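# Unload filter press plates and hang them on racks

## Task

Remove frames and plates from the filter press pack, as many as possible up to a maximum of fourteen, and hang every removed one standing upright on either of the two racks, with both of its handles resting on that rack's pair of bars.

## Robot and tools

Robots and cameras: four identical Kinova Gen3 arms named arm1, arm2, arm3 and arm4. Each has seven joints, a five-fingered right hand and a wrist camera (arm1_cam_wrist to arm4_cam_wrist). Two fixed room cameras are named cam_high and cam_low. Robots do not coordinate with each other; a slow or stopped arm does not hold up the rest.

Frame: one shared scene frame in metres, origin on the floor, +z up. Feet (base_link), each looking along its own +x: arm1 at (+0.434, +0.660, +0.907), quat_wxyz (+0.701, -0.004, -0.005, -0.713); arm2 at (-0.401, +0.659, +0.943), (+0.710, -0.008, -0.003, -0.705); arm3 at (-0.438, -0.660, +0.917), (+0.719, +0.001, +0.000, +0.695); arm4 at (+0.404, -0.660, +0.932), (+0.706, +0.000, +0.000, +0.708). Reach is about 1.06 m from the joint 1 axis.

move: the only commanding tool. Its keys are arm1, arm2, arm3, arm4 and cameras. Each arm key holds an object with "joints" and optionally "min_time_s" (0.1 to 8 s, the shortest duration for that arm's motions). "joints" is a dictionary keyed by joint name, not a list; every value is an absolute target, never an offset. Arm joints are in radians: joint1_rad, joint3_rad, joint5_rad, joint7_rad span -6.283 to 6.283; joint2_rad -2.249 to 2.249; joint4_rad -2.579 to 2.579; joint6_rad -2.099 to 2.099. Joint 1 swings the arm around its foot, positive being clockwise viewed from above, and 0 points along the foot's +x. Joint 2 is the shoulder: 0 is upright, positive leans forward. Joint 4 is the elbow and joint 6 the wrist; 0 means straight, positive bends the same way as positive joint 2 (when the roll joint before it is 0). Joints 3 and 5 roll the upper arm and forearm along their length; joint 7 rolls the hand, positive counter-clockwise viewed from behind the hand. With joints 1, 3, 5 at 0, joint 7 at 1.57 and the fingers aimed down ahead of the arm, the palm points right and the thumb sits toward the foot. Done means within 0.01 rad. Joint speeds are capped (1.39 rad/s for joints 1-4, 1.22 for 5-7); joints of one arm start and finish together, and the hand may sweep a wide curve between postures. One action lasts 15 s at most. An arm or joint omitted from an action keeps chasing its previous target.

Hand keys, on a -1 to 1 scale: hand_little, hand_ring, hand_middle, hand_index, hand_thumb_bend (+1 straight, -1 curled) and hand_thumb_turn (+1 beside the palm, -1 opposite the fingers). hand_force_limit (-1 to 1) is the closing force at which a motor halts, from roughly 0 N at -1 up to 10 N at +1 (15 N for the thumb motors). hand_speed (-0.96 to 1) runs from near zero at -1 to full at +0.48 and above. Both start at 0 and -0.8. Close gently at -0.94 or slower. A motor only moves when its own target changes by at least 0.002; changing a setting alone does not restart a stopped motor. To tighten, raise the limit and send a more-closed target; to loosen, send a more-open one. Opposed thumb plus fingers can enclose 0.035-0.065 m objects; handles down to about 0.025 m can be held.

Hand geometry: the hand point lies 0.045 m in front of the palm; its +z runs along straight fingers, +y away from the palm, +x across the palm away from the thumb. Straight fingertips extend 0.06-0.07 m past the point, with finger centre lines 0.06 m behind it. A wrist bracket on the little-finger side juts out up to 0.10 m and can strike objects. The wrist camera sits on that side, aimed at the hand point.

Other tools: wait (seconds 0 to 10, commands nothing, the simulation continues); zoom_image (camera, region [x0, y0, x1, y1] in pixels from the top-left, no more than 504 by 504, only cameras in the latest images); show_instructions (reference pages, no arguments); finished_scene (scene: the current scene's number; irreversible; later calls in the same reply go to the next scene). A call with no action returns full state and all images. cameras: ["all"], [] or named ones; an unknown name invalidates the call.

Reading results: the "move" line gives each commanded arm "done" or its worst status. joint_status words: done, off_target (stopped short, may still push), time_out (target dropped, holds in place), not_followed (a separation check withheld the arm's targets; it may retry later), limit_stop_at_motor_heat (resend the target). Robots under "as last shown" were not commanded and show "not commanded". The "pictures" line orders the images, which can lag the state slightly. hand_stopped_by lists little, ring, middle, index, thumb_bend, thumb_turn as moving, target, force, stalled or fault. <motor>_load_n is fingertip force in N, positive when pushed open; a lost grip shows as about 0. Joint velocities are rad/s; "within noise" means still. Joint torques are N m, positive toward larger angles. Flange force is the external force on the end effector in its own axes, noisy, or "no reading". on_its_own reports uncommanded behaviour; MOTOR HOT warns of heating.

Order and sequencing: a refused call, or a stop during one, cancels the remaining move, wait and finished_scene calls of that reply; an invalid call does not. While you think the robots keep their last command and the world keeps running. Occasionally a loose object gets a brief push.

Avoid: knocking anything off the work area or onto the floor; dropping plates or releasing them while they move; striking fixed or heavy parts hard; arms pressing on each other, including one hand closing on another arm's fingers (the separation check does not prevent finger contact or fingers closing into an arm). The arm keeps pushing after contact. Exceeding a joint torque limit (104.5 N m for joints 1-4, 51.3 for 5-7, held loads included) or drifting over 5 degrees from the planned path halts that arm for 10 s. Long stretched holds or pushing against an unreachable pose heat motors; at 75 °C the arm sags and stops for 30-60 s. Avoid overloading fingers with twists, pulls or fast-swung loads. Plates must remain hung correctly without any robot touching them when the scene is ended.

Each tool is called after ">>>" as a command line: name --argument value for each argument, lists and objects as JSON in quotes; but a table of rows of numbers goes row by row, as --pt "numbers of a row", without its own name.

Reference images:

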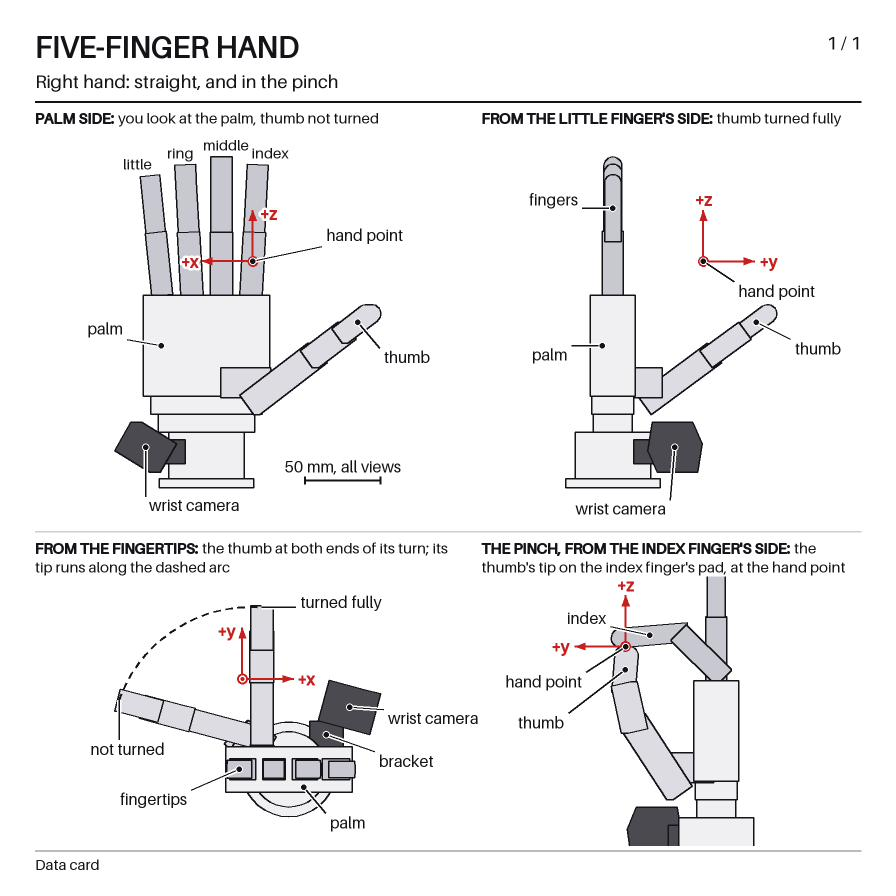

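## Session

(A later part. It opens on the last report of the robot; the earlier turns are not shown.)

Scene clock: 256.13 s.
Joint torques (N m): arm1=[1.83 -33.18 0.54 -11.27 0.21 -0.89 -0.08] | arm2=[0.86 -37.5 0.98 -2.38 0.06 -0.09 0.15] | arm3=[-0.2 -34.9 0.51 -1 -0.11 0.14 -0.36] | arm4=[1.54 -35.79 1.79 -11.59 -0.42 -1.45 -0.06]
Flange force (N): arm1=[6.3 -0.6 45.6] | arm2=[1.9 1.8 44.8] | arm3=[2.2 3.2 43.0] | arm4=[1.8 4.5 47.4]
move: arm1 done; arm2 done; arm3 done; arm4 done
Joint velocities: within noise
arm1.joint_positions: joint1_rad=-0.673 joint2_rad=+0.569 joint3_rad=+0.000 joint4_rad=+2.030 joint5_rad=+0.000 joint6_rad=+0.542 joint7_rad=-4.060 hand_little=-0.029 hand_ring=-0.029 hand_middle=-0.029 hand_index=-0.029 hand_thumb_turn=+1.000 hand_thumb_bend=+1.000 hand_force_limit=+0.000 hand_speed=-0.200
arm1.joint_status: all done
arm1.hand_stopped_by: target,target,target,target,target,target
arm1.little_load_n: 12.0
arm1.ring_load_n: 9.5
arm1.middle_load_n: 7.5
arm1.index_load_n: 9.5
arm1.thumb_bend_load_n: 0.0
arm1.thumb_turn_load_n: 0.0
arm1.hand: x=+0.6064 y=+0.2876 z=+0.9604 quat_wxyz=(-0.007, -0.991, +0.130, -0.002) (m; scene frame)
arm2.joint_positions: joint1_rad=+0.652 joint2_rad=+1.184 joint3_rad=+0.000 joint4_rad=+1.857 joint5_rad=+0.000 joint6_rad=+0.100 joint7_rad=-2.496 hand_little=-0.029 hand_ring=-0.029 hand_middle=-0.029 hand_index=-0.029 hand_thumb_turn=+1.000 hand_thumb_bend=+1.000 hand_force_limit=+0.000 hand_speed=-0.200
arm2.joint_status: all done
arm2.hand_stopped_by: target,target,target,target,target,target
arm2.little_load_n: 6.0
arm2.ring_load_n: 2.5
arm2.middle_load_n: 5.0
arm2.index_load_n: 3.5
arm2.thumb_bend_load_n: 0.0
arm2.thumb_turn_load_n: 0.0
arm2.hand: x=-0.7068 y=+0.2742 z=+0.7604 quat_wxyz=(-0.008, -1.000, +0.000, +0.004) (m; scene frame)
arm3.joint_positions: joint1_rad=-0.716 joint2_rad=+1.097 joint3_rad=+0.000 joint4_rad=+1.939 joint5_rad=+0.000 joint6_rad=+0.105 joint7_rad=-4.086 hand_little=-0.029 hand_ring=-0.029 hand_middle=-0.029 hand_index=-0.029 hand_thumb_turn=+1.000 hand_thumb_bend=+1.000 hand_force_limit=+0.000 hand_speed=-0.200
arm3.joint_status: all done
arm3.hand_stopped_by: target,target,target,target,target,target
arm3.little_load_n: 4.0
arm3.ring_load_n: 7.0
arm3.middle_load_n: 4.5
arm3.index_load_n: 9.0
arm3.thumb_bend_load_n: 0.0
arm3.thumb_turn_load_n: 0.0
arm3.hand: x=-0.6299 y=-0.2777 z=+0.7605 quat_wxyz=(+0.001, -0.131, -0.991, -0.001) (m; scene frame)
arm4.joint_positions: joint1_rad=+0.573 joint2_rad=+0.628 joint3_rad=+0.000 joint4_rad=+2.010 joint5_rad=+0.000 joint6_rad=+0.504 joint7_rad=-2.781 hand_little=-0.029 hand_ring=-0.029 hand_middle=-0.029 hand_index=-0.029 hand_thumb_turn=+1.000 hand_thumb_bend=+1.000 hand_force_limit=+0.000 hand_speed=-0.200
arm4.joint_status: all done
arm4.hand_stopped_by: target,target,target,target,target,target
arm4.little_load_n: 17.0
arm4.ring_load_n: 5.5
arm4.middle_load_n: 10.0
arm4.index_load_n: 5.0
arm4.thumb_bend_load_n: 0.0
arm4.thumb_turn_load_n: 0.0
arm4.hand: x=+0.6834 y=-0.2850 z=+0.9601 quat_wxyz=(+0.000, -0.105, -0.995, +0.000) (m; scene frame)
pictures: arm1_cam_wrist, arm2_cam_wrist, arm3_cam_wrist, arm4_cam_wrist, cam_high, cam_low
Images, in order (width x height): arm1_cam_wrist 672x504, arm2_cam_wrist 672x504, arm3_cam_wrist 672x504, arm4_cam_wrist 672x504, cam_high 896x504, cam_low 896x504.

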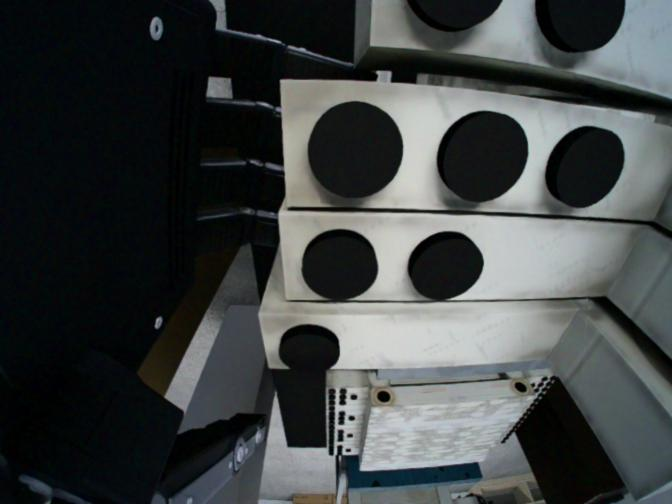

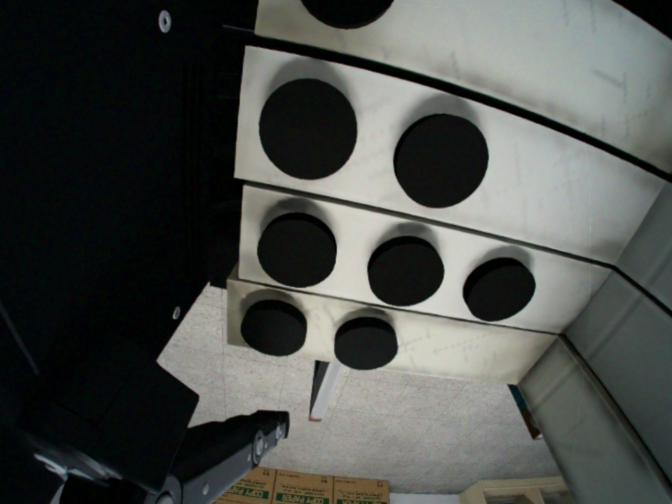

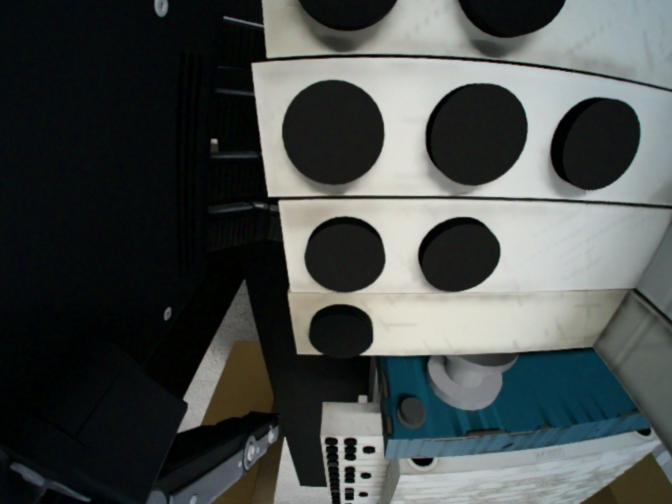

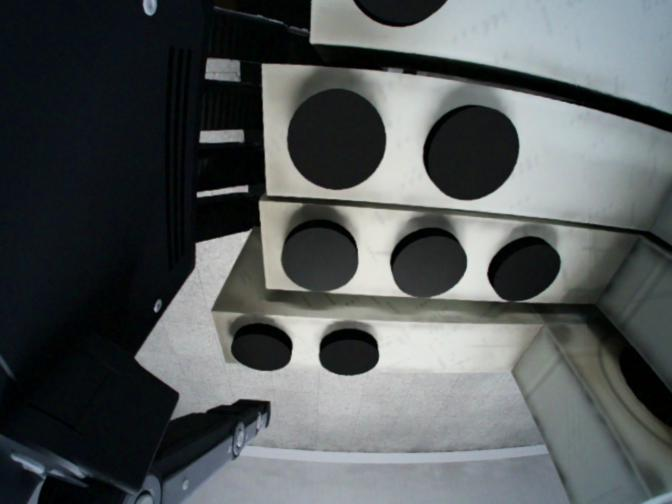

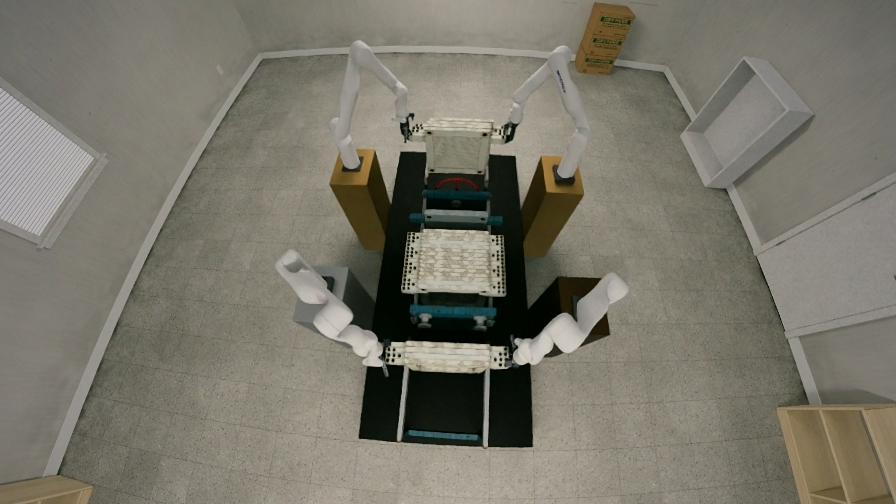

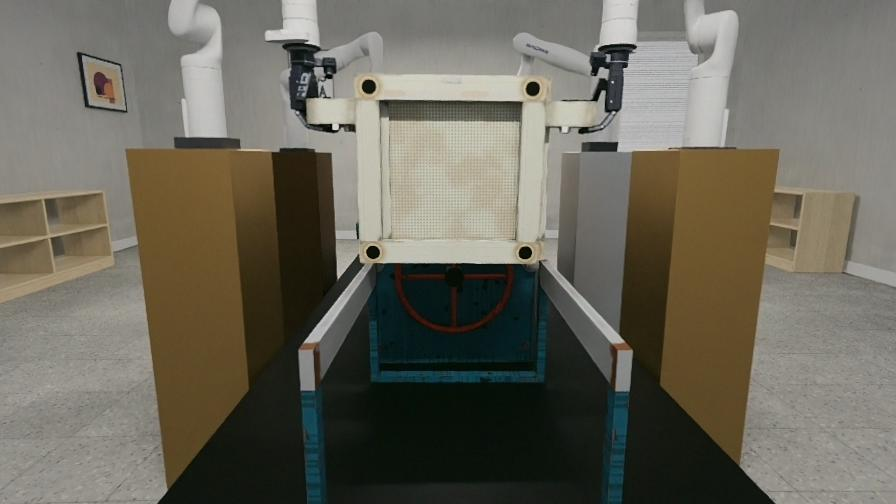

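>>> move --arm1 '{"joints":{"joint1_rad":-0.639,"joint2_rad":0.571,"joint4_rad":2.028,"joint6_rad":0.543,"joint7_rad":-3.763},"min_time_s":2}' --arm4 '{"joints":{"joint1_rad":0.568,"joint2_rad":0.643,"joint4_rad":1.970,"joint6_rad":0.528,"joint7_rad":-2.5765},"min_time_s":2}' --arm2 '{"joints":{"joint1_rad":0.653,"joint2_rad":1.379,"joint4_rad":1.741,"joint6_rad":0.021,"joint7_rad":-2.4955},"min_time_s":1.6}' --arm3 '{"joints":{"joint1_rad":-0.716,"joint2_rad":1.297,"joint4_rad":1.837,"joint6_rad":0.0075,"joint7_rad":-4.086},"min_time_s":1.6}' --cameras '["all"]'

>>> zoom_image --camera "cam_low" --region '[335, 240, 405, 300]'

>>> zoom_image --camera "cam_low" --region '[520, 240, 590, 300]'

>>> zoom_image --camera "cam_high" --region '[370, 320, 530, 420]'

Scene clock: 265.47 s.
Joint torques (N m): arm1=[6.8 -37.86 6.52 -21.83 2.32 -7.13 0.08] | arm2=[0.7 -38.29 0.63 -1.3 -0.04 -0.49 0.01] | arm3=[-0.04 -35.79 1.11 0.41 -0.06 -0.17 -0.28] | arm4=[-4.09 -41.21 -4.32 -22.22 -2.72 -6.86 -0.17]
Flange force (N): arm1=[8.2 -20.2 45.0] | arm2=[1.9 0.7 44.3] | arm3=[1.5 1.9 43.0] | arm4=[-1.0 -16.8 47.8]
move: arm1 done; arm2 done; arm3 done; arm4 done
Joint velocities: within noise
arm1.joint_positions: joint1_rad=-0.639 joint2_rad=+0.571 joint3_rad=+0.000 joint4_rad=+2.028 joint5_rad=+0.000 joint6_rad=+0.543 joint7_rad=-3.763 hand_little=-0.029 hand_ring=-0.029 hand_middle=-0.029 hand_index=-0.029 hand_thumb_turn=+1.000 hand_thumb_bend=+1.000 hand_force_limit=+0.000 hand_speed=-0.200
arm1.joint_status: all done
arm1.hand_stopped_by: target,target,target,target,target,target
arm1.little_load_n: 7.5
arm1.ring_load_n: 7.0
arm1.middle_load_n: 7.0
arm1.index_load_n: 8.5
arm1.thumb_bend_load_n: 0.0
arm1.thumb_turn_load_n: 0.0
arm1.hand: x=+0.6100 y=+0.2698 z=+0.9603 quat_wxyz=(-0.007, -1.000, -0.001, -0.001) (m; scene frame)
arm2.joint_positions: joint1_rad=+0.653 joint2_rad=+1.379 joint3_rad=+0.000 joint4_rad=+1.741 joint5_rad=+0.000 joint6_rad=+0.021 joint7_rad=-2.495 hand_little=-0.029 hand_ring=-0.029 hand_middle=-0.029 hand_index=-0.029 hand_thumb_turn=+1.000 hand_thumb_bend=+1.000 hand_force_limit=+0.000 hand_speed=-0.200
arm2.joint_status: all done
arm2.hand_stopped_by: target,target,target,target,target,target
arm2.little_load_n: 6.5
arm2.ring_load_n: 3.0
arm2.middle_load_n: 5.0
arm2.index_load_n: 4.0
arm2.thumb_bend_load_n: -0.5
arm2.thumb_turn_load_n: 0.0
arm2.hand: x=-0.7070 y=+0.2742 z=+0.6804 quat_wxyz=(-0.008, -1.000, +0.000, +0.004) (m; scene frame)
arm3.joint_positions: joint1_rad=-0.716 joint2_rad=+1.297 joint3_rad=+0.000 joint4_rad=+1.837 joint5_rad=+0.000 joint6_rad=+0.008 joint7_rad=-4.086 hand_little=-0.029 hand_ring=-0.029 hand_middle=-0.029 hand_index=-0.029 hand_thumb_turn=+1.000 hand_thumb_bend=+1.000 hand_force_limit=+0.000 hand_speed=-0.200
arm3.joint_status: all done
arm3.hand_stopped_by: target,target,target,target,target,target
arm3.little_load_n: 4.0
arm3.ring_load_n: 7.0
arm3.middle_load_n: 4.5
arm3.index_load_n: 9.5
arm3.thumb_bend_load_n: -0.5
arm3.thumb_turn_load_n: 0.0
arm3.hand: x=-0.6300 y=-0.2775 z=+0.6804 quat_wxyz=(+0.001, -0.131, -0.991, -0.001) (m; scene frame)
arm4.joint_positions: joint1_rad=+0.568 joint2_rad=+0.643 joint3_rad=+0.000 joint4_rad=+1.970 joint5_rad=+0.000 joint6_rad=+0.528 joint7_rad=-2.576 hand_little=-0.029 hand_ring=-0.029 hand_middle=-0.029 hand_index=-0.029 hand_thumb_turn=+1.000 hand_thumb_bend=+1.000 hand_force_limit=+0.000 hand_speed=-0.200
arm4.joint_status: all done
arm4.hand_stopped_by: target,target,target,target,target,target
arm4.little_load_n: 12.5
arm4.ring_load_n: 4.5
arm4.middle_load_n: 10.5
arm4.index_load_n: 6.0
arm4.thumb_bend_load_n: 0.0
arm4.thumb_turn_load_n: 0.0
arm4.hand: x=+0.6764 y=-0.2660 z=+0.9602 quat_wxyz=(+0.000, +0.000, -1.000, +0.000) (m; scene frame)
pictures: arm1_cam_wrist, arm2_cam_wrist, arm3_cam_wrist, arm4_cam_wrist, cam_high, cam_low
Images, in order (width x height): arm1_cam_wrist 672x504, arm2_cam_wrist 672x504, arm3_cam_wrist 672x504, arm4_cam_wrist 672x504, cam_high 896x504, cam_low 896x504.

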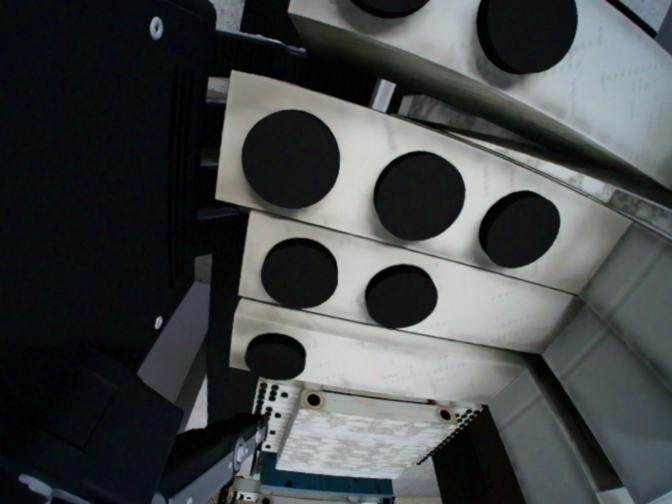

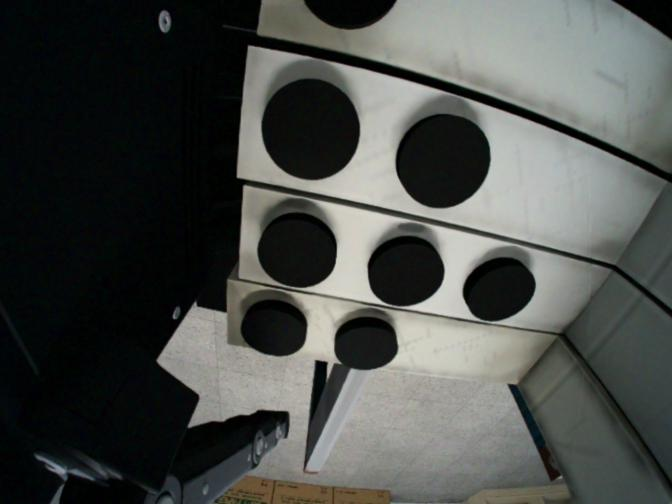

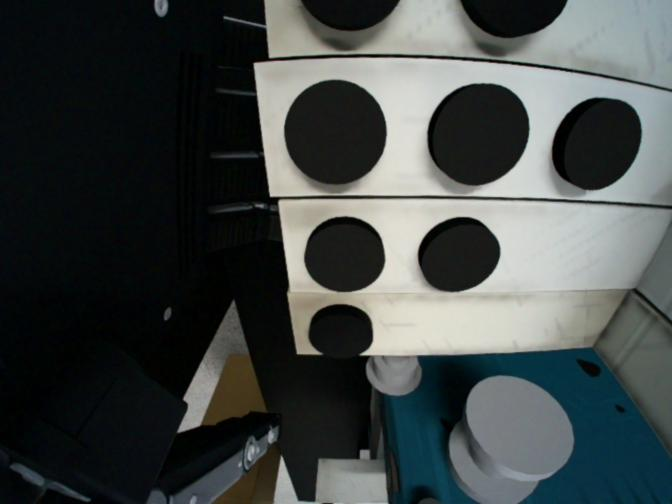

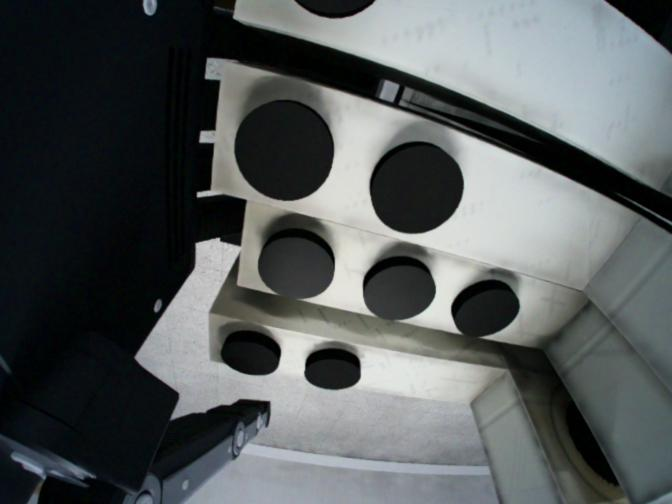

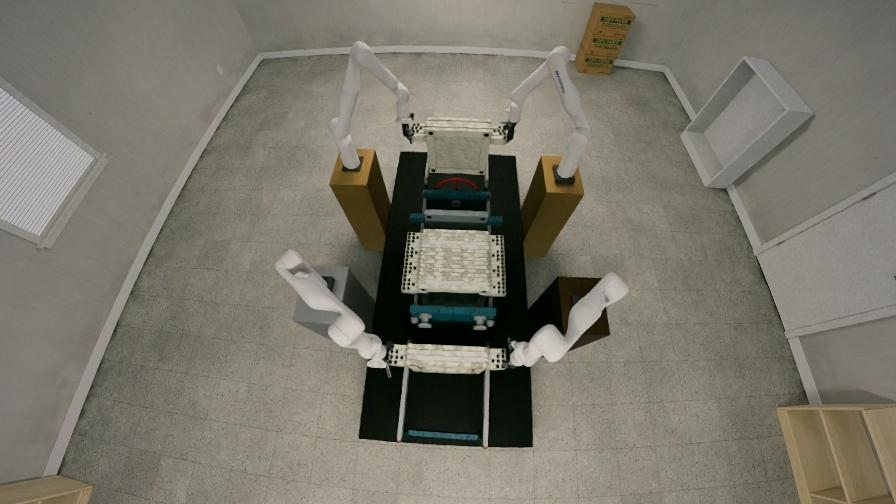

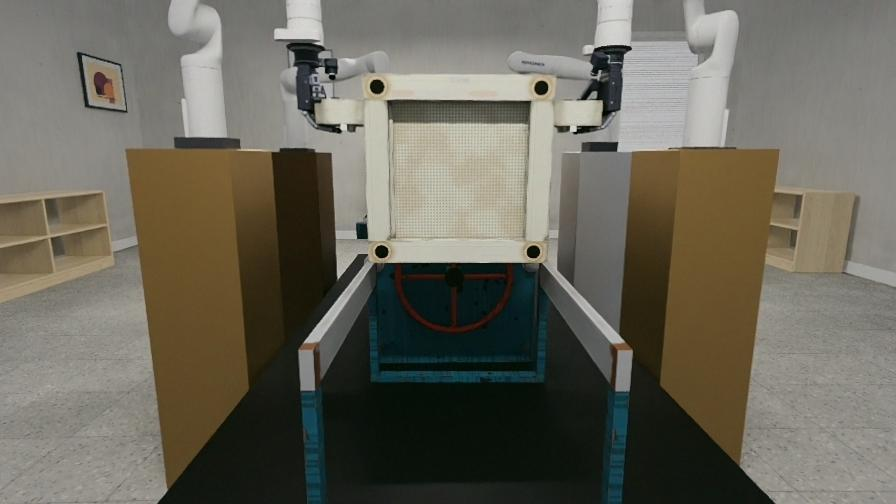

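Scaled by 7.200 from the camera's 896x504 image, which has a finer 1280x720 frame.

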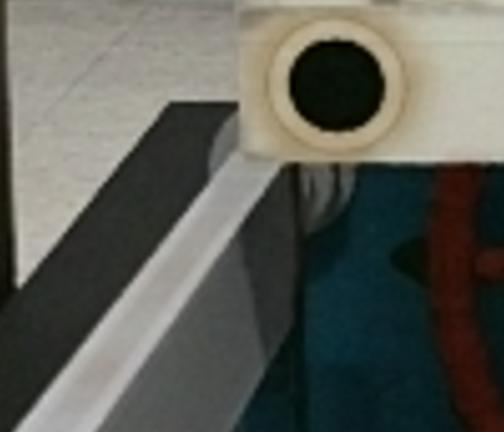

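Scaled by 7.200 from the camera's 896x504 image, which has a finer 1280x720 frame.

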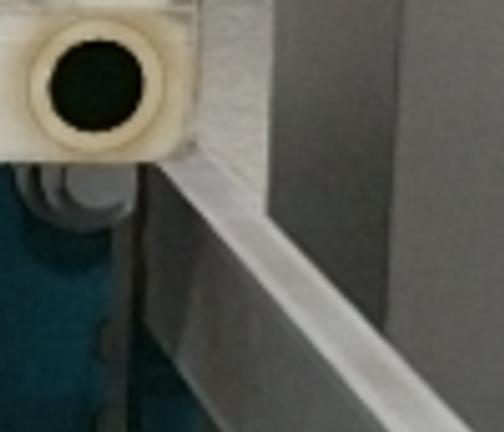

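Scaled by 3.150 from the camera's 896x504 image, which has a finer 1280x720 frame.

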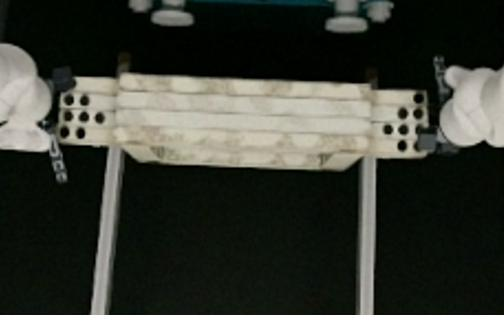

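>>> move --arm1 '{"joints":{"joint1_rad":-0.664,"joint2_rad":0.575,"joint4_rad":2.019,"joint6_rad":0.548,"joint7_rad":-3.963},"min_time_s":1.8}' --arm4 '{"joints":{"joint1_rad":0.564,"joint2_rad":0.646,"joint4_rad":1.962,"joint6_rad":0.533,"joint7_rad":-2.5805},"min_time_s":1.8}' --arm2 '{"joints":{"joint1_rad":0.653,"joint2_rad":1.506,"joint4_rad":1.639,"joint6_rad":-0.003,"joint7_rad":-2.4955},"min_time_s":1.8}' --arm3 '{"joints":{"joint1_rad":-0.716,"joint2_rad":1.426,"joint4_rad":1.744,"joint6_rad":-0.0285,"joint7_rad":-4.086},"min_time_s":1.8}' --cameras '["all"]'

>>> zoom_image --camera "cam_low" --region '[335, 240, 405, 300]'

>>> zoom_image --camera "cam_low" --region '[520, 240, 590, 300]'

>>> zoom_image --camera "cam_high" --region '[370, 320, 530, 420]'

Scene clock: 274.27 s.
Joint torques (N m): arm1=[4.85 -35.23 3.91 -15.68 0.91 -3.38 -0.32] | arm2=[0.06 -19.35 0.12 -0.83 0.01 0.01 0.07] | arm3=[0.61 -18.69 0.08 0.55 -0.08 0.15 -0.25] | arm4=[-1.35 -38.73 -1.26 -16.36 -1.23 -3.66 0.19]
Flange force (N): arm1=[6.3 -10.1 45.2] | arm2=[1.9 -1.5 -1.2] | arm3=[1.0 -0.5 0.5] | arm4=[-0.5 -4.6 47.5]
move: arm1 done; arm2 done; arm3 done; arm4 done
Joint velocities: within noise
arm1.joint_positions: joint1_rad=-0.664 joint2_rad=+0.575 joint3_rad=+0.000 joint4_rad=+2.019 joint5_rad=+0.000 joint6_rad=+0.548 joint7_rad=-3.963 hand_little=-0.029 hand_ring=-0.029 hand_middle=-0.029 hand_index=-0.029 hand_thumb_turn=+1.000 hand_thumb_bend=+1.000 hand_force_limit=+0.000 hand_speed=-0.200
arm1.joint_status: all done
arm1.hand_stopped_by: target,target,target,target,target,target
arm1.little_load_n: 8.0
arm1.ring_load_n: 5.0
arm1.middle_load_n: 5.5
arm1.index_load_n: 7.0
arm1.thumb_bend_load_n: 0.0
arm1.thumb_turn_load_n: 0.0
arm1.hand: x=+0.6098 y=+0.2791 z=+0.9601 quat_wxyz=(-0.007, -0.996, +0.087, -0.001) (m; scene frame)
arm2.joint_positions: joint1_rad=+0.653 joint2_rad=+1.506 joint3_rad=+0.000 joint4_rad=+1.639 joint5_rad=+0.000 joint6_rad=-0.003 joint7_rad=-2.496 hand_little=-0.030 hand_ring=-0.030 hand_middle=-0.030 hand_index=-0.030 hand_thumb_turn=+1.000 hand_thumb_bend=+1.000 hand_force_limit=+0.000 hand_speed=-0.200
arm2.joint_status: all done
arm2.hand_stopped_by: target,target,target,target,target,target
arm2.little_load_n: 0.0
arm2.ring_load_n: 0.0
arm2.middle_load_n: 0.0
arm2.index_load_n: 0.0
arm2.thumb_bend_load_n: 0.0
arm2.thumb_turn_load_n: 0.0
arm2.hand: x=-0.7066 y=+0.2744 z=+0.6273 quat_wxyz=(-0.008, -1.000, +0.000, +0.004) (m; scene frame)
arm3.joint_positions: joint1_rad=-0.716 joint2_rad=+1.426 joint3_rad=+0.000 joint4_rad=+1.744 joint5_rad=+0.000 joint6_rad=-0.029 joint7_rad=-4.086 hand_little=-0.030 hand_ring=-0.030 hand_middle=-0.030 hand_index=-0.030 hand_thumb_turn=+1.000 hand_thumb_bend=+1.000 hand_force_limit=+0.000 hand_speed=-0.200
arm3.joint_status: all done
arm3.hand_stopped_by: target,target,target,target,target,target
arm3.little_load_n: 0.0
arm3.ring_load_n: 0.0
arm3.middle_load_n: 0.0
arm3.index_load_n: 0.0
arm3.thumb_bend_load_n: 0.0
arm3.thumb_turn_load_n: 0.0
arm3.hand: x=-0.6300 y=-0.2775 z=+0.6274 quat_wxyz=(+0.001, -0.131, -0.991, -0.001) (m; scene frame)
arm4.joint_positions: joint1_rad=+0.564 joint2_rad=+0.646 joint3_rad=+0.000 joint4_rad=+1.962 joint5_rad=+0.000 joint6_rad=+0.533 joint7_rad=-2.581 hand_little=-0.029 hand_ring=-0.029 hand_middle=-0.029 hand_index=-0.029 hand_thumb_turn=+1.000 hand_thumb_bend=+1.000 hand_force_limit=+0.000 hand_speed=-0.200
arm4.joint_status: all done
arm4.hand_stopped_by: target,target,target,target,target,target
arm4.little_load_n: 12.0
arm4.ring_load_n: 3.5
arm4.middle_load_n: 9.0
arm4.index_load_n: 5.5
arm4.thumb_bend_load_n: 0.0
arm4.thumb_turn_load_n: 0.0
arm4.hand: x=+0.6763 y=-0.2630 z=+0.9602 quat_wxyz=(+0.000, +0.000, -1.000, +0.000) (m; scene frame)
pictures: arm1_cam_wrist, arm2_cam_wrist, arm3_cam_wrist, arm4_cam_wrist, cam_high, cam_low
Images, in order (width x height): arm1_cam_wrist 672x504, arm2_cam_wrist 672x504, arm3_cam_wrist 672x504, arm4_cam_wrist 672x504, cam_high 896x504, cam_low 896x504.

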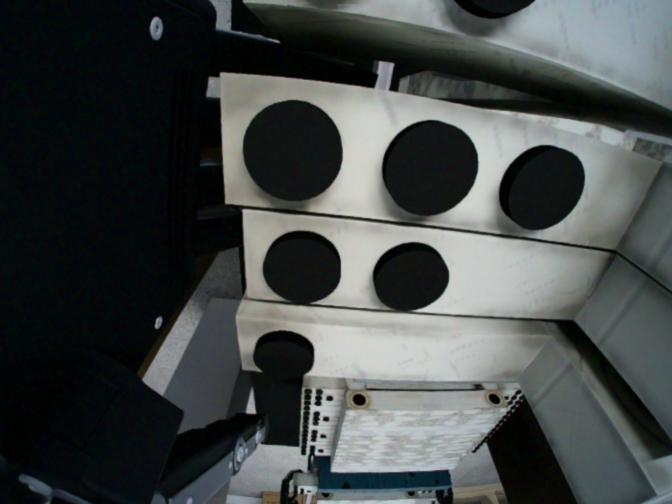

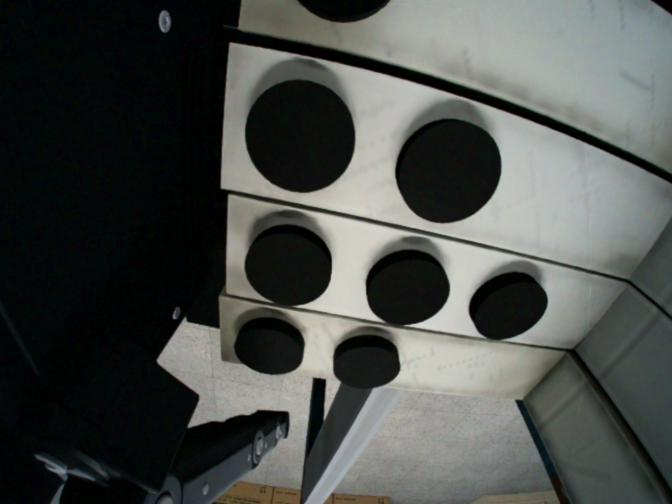

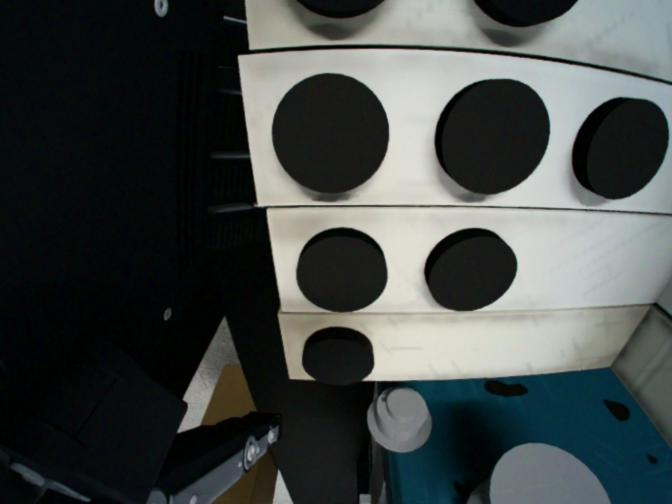

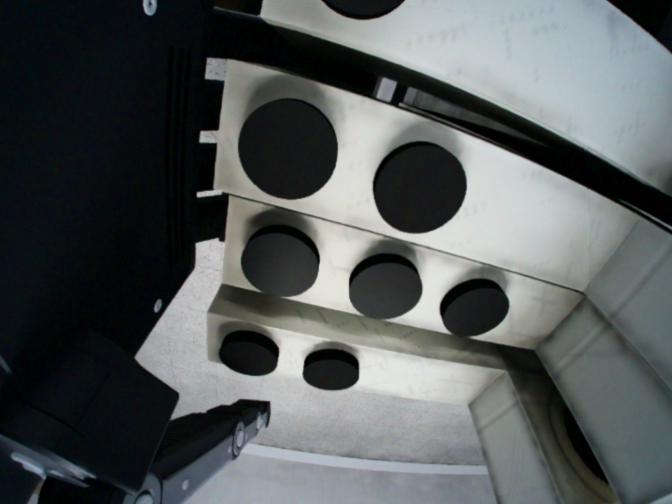

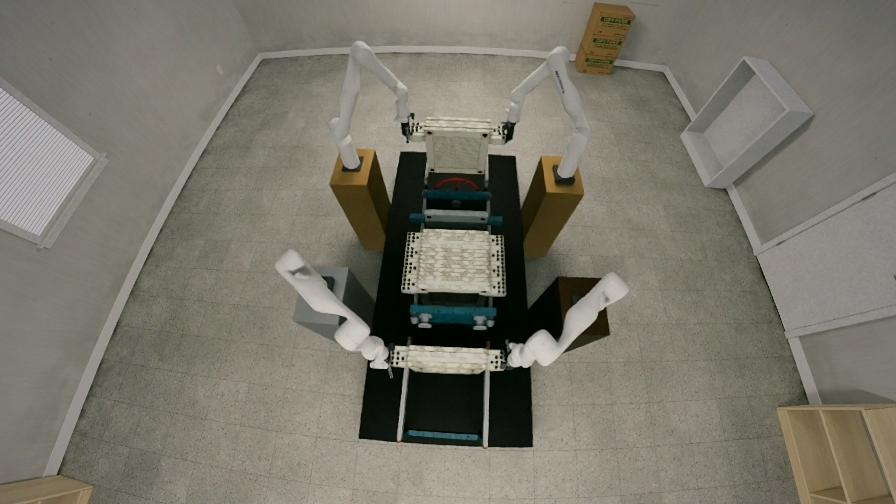

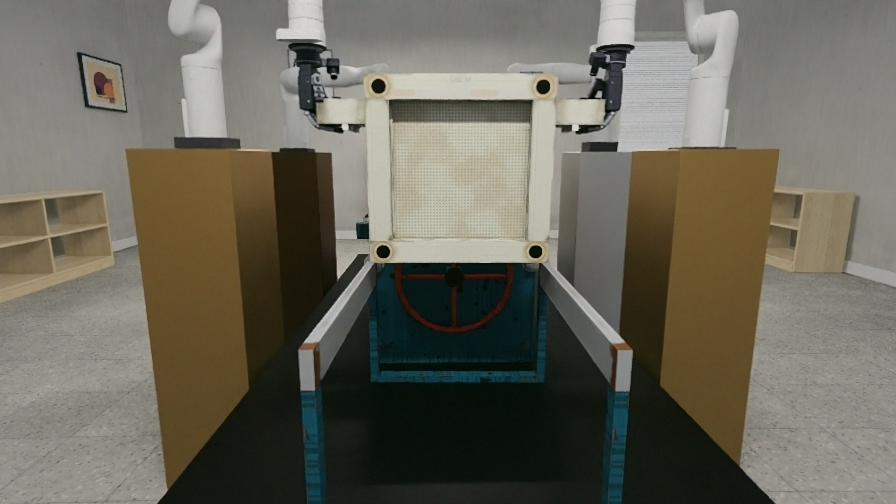

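Scaled by 7.200 from the camera's 896x504 image, which has a finer 1280x720 frame.

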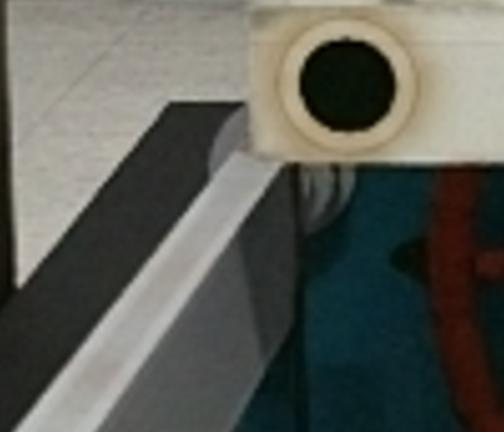

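Scaled by 7.200 from the camera's 896x504 image, which has a finer 1280x720 frame.

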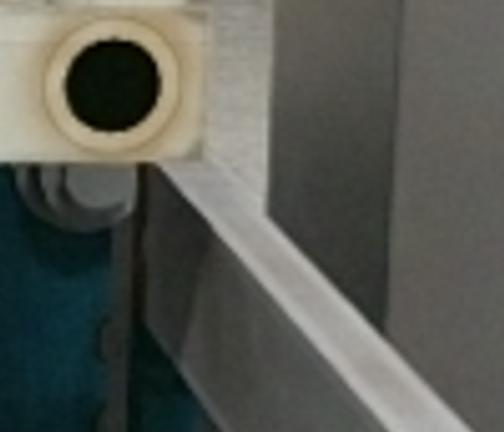

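Scaled by 3.150 from the camera's 896x504 image, which has a finer 1280x720 frame.

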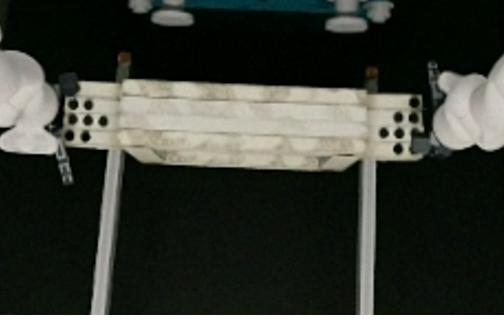

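>>> move --arm1 '{"joints":{"joint1_rad":-0.6655,"joint2_rad":0.818,"joint4_rad":2.052,"joint6_rad":0.2715,"joint7_rad":-3.965},"min_time_s":1.8}' --arm4 '{"joints":{"joint1_rad":0.564,"joint2_rad":0.883,"joint4_rad":1.9745,"joint6_rad":0.284,"joint7_rad":-2.5805},"min_time_s":1.8}' --arm2 '{"joints":{"hand_index":1,"hand_middle":1,"hand_ring":1,"hand_little":1}}' --arm3 '{"joints":{"hand_index":1,"hand_middle":1,"hand_ring":1,"hand_little":1}}' --cameras '["arm1_cam_wrist","arm4_cam_wrist","cam_low"]'

Scene clock: 278.97 s.
Joint torques (N m): arm1=[2.93 -35.7 2 -7.01 -0.18 -1.5 -0.22] | arm2=[0.1 -19.26 0.12 -0.78 -0.01 0 0.11] | arm3=[0.58 -18.6 0.04 0.57 -0.1 0.15 -0.26] | arm4=[0.49 -38.7 0.72 -8.01 -0.33 -1.72 0.12]
Flange force (N): arm1=[6.3 -3.4 47.1] | arm2=[1.8 -1.2 -1.3] | arm3=[1.0 -0.4 0.3] | arm4=[0.6 1.3 48.2]
move: arm1 done; arm2 done; arm3 done; arm4 done
Joint velocities: within noise
arm1.joint_positions: joint1_rad=-0.665 joint2_rad=+0.818 joint3_rad=+0.000 joint4_rad=+2.052 joint5_rad=+0.000 joint6_rad=+0.271 joint7_rad=-3.965 hand_little=-0.029 hand_ring=-0.029 hand_middle=-0.029 hand_index=-0.029 hand_thumb_turn=+1.000 hand_thumb_bend=+1.000 hand_force_limit=+0.000 hand_speed=-0.200
arm1.joint_status: all done
arm1.hand_stopped_by: target,target,target,target,target,target
arm1.little_load_n: 7.0
arm1.ring_load_n: 5.0
arm1.middle_load_n: 5.0
arm1.index_load_n: 7.0
arm1.thumb_bend_load_n: 0.0
arm1.thumb_turn_load_n: 0.0
arm1.hand: x=+0.6098 y=+0.2789 z=+0.8602 quat_wxyz=(-0.007, -0.996, +0.087, -0.001) (m; scene frame)
arm2.joint_positions: joint1_rad=+0.653 joint2_rad=+1.506 joint3_rad=+0.000 joint4_rad=+1.639 joint5_rad=+0.000 joint6_rad=-0.003 joint7_rad=-2.496 hand_little=+1.000 hand_ring=+1.000 hand_middle=+1.000 hand_index=+1.000 hand_thumb_turn=+1.000 hand_thumb_bend=+1.000 hand_force_limit=+0.000 hand_speed=-0.200
arm2.joint_status: all done
arm2.hand_stopped_by: target,target,target,target,target,target
arm2.little_load_n: 0.0
arm2.ring_load_n: 0.0
arm2.middle_load_n: 0.0
arm2.index_load_n: 0.0
arm2.thumb_bend_load_n: 0.0
arm2.thumb_turn_load_n: 0.0
arm2.hand: x=-0.7067 y=+0.2744 z=+0.6273 quat_wxyz=(-0.008, -1.000, +0.000, +0.004) (m; scene frame)
arm3.joint_positions: joint1_rad=-0.716 joint2_rad=+1.426 joint3_rad=+0.000 joint4_rad=+1.744 joint5_rad=+0.000 joint6_rad=-0.029 joint7_rad=-4.086 hand_little=+1.000 hand_ring=+1.000 hand_middle=+1.000 hand_index=+1.000 hand_thumb_turn=+1.000 hand_thumb_bend=+1.000 hand_force_limit=+0.000 hand_speed=-0.200
arm3.joint_status: all done
arm3.hand_stopped_by: target,target,target,target,target,target
arm3.little_load_n: 0.0
arm3.ring_load_n: 0.0
arm3.middle_load_n: 0.0
arm3.index_load_n: 0.0
arm3.thumb_bend_load_n: 0.0
arm3.thumb_turn_load_n: 0.0
arm3.hand: x=-0.6300 y=-0.2775 z=+0.6274 quat_wxyz=(+0.001, -0.131, -0.991, -0.001) (m; scene frame)
arm4.joint_positions: joint1_rad=+0.564 joint2_rad=+0.883 joint3_rad=+0.000 joint4_rad=+1.975 joint5_rad=+0.000 joint6_rad=+0.284 joint7_rad=-2.581 hand_little=-0.029 hand_ring=-0.029 hand_middle=-0.029 hand_index=-0.029 hand_thumb_turn=+1.000 hand_thumb_bend=+1.000 hand_force_limit=+0.000 hand_speed=-0.200
arm4.joint_status: all done
arm4.hand_stopped_by: target,target,target,target,target,target
arm4.little_load_n: 12.0
arm4.ring_load_n: 3.5
arm4.middle_load_n: 6.5
arm4.index_load_n: 5.0
arm4.thumb_bend_load_n: -0.5
arm4.thumb_turn_load_n: 0.0
arm4.hand: x=+0.6762 y=-0.2631 z=+0.8602 quat_wxyz=(+0.000, +0.000, -1.000, +0.000) (m; scene frame)
pictures: arm1_cam_wrist, arm4_cam_wrist, cam_low
Images, in order (width x height): arm1_cam_wrist 672x504, arm4_cam_wrist 672x504, cam_low 896x504.

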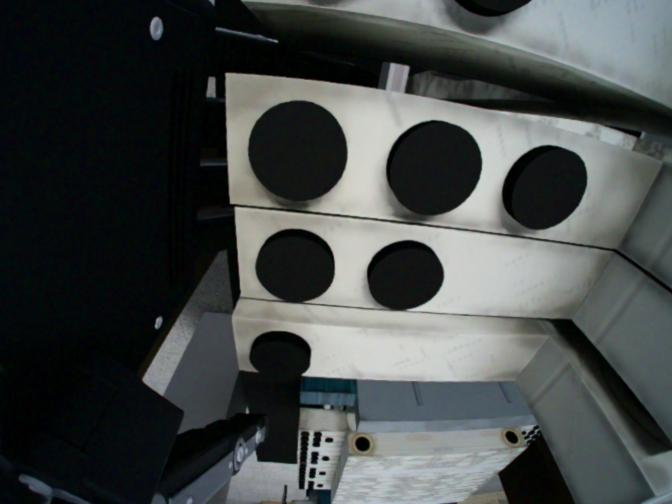

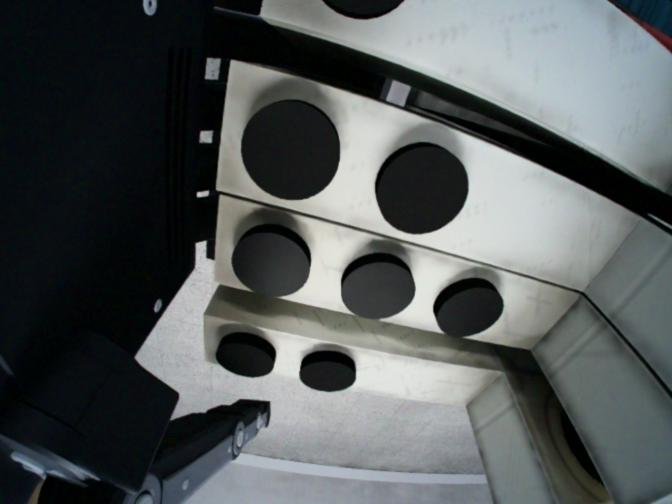

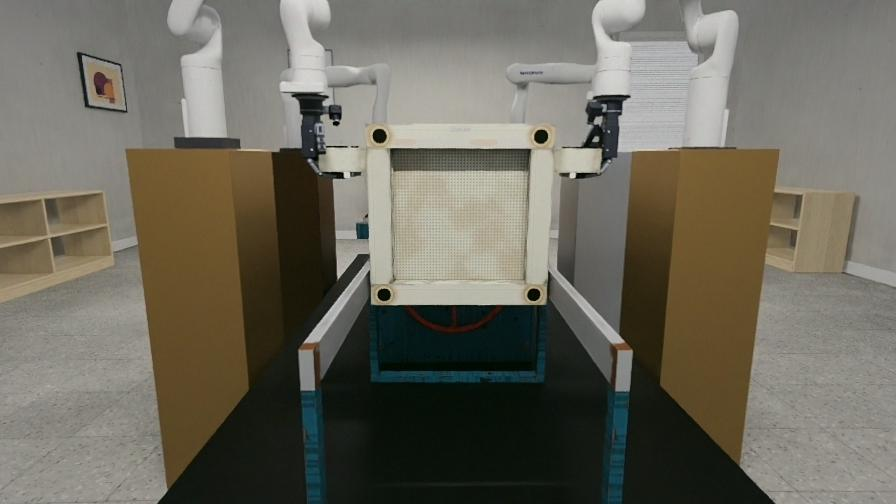

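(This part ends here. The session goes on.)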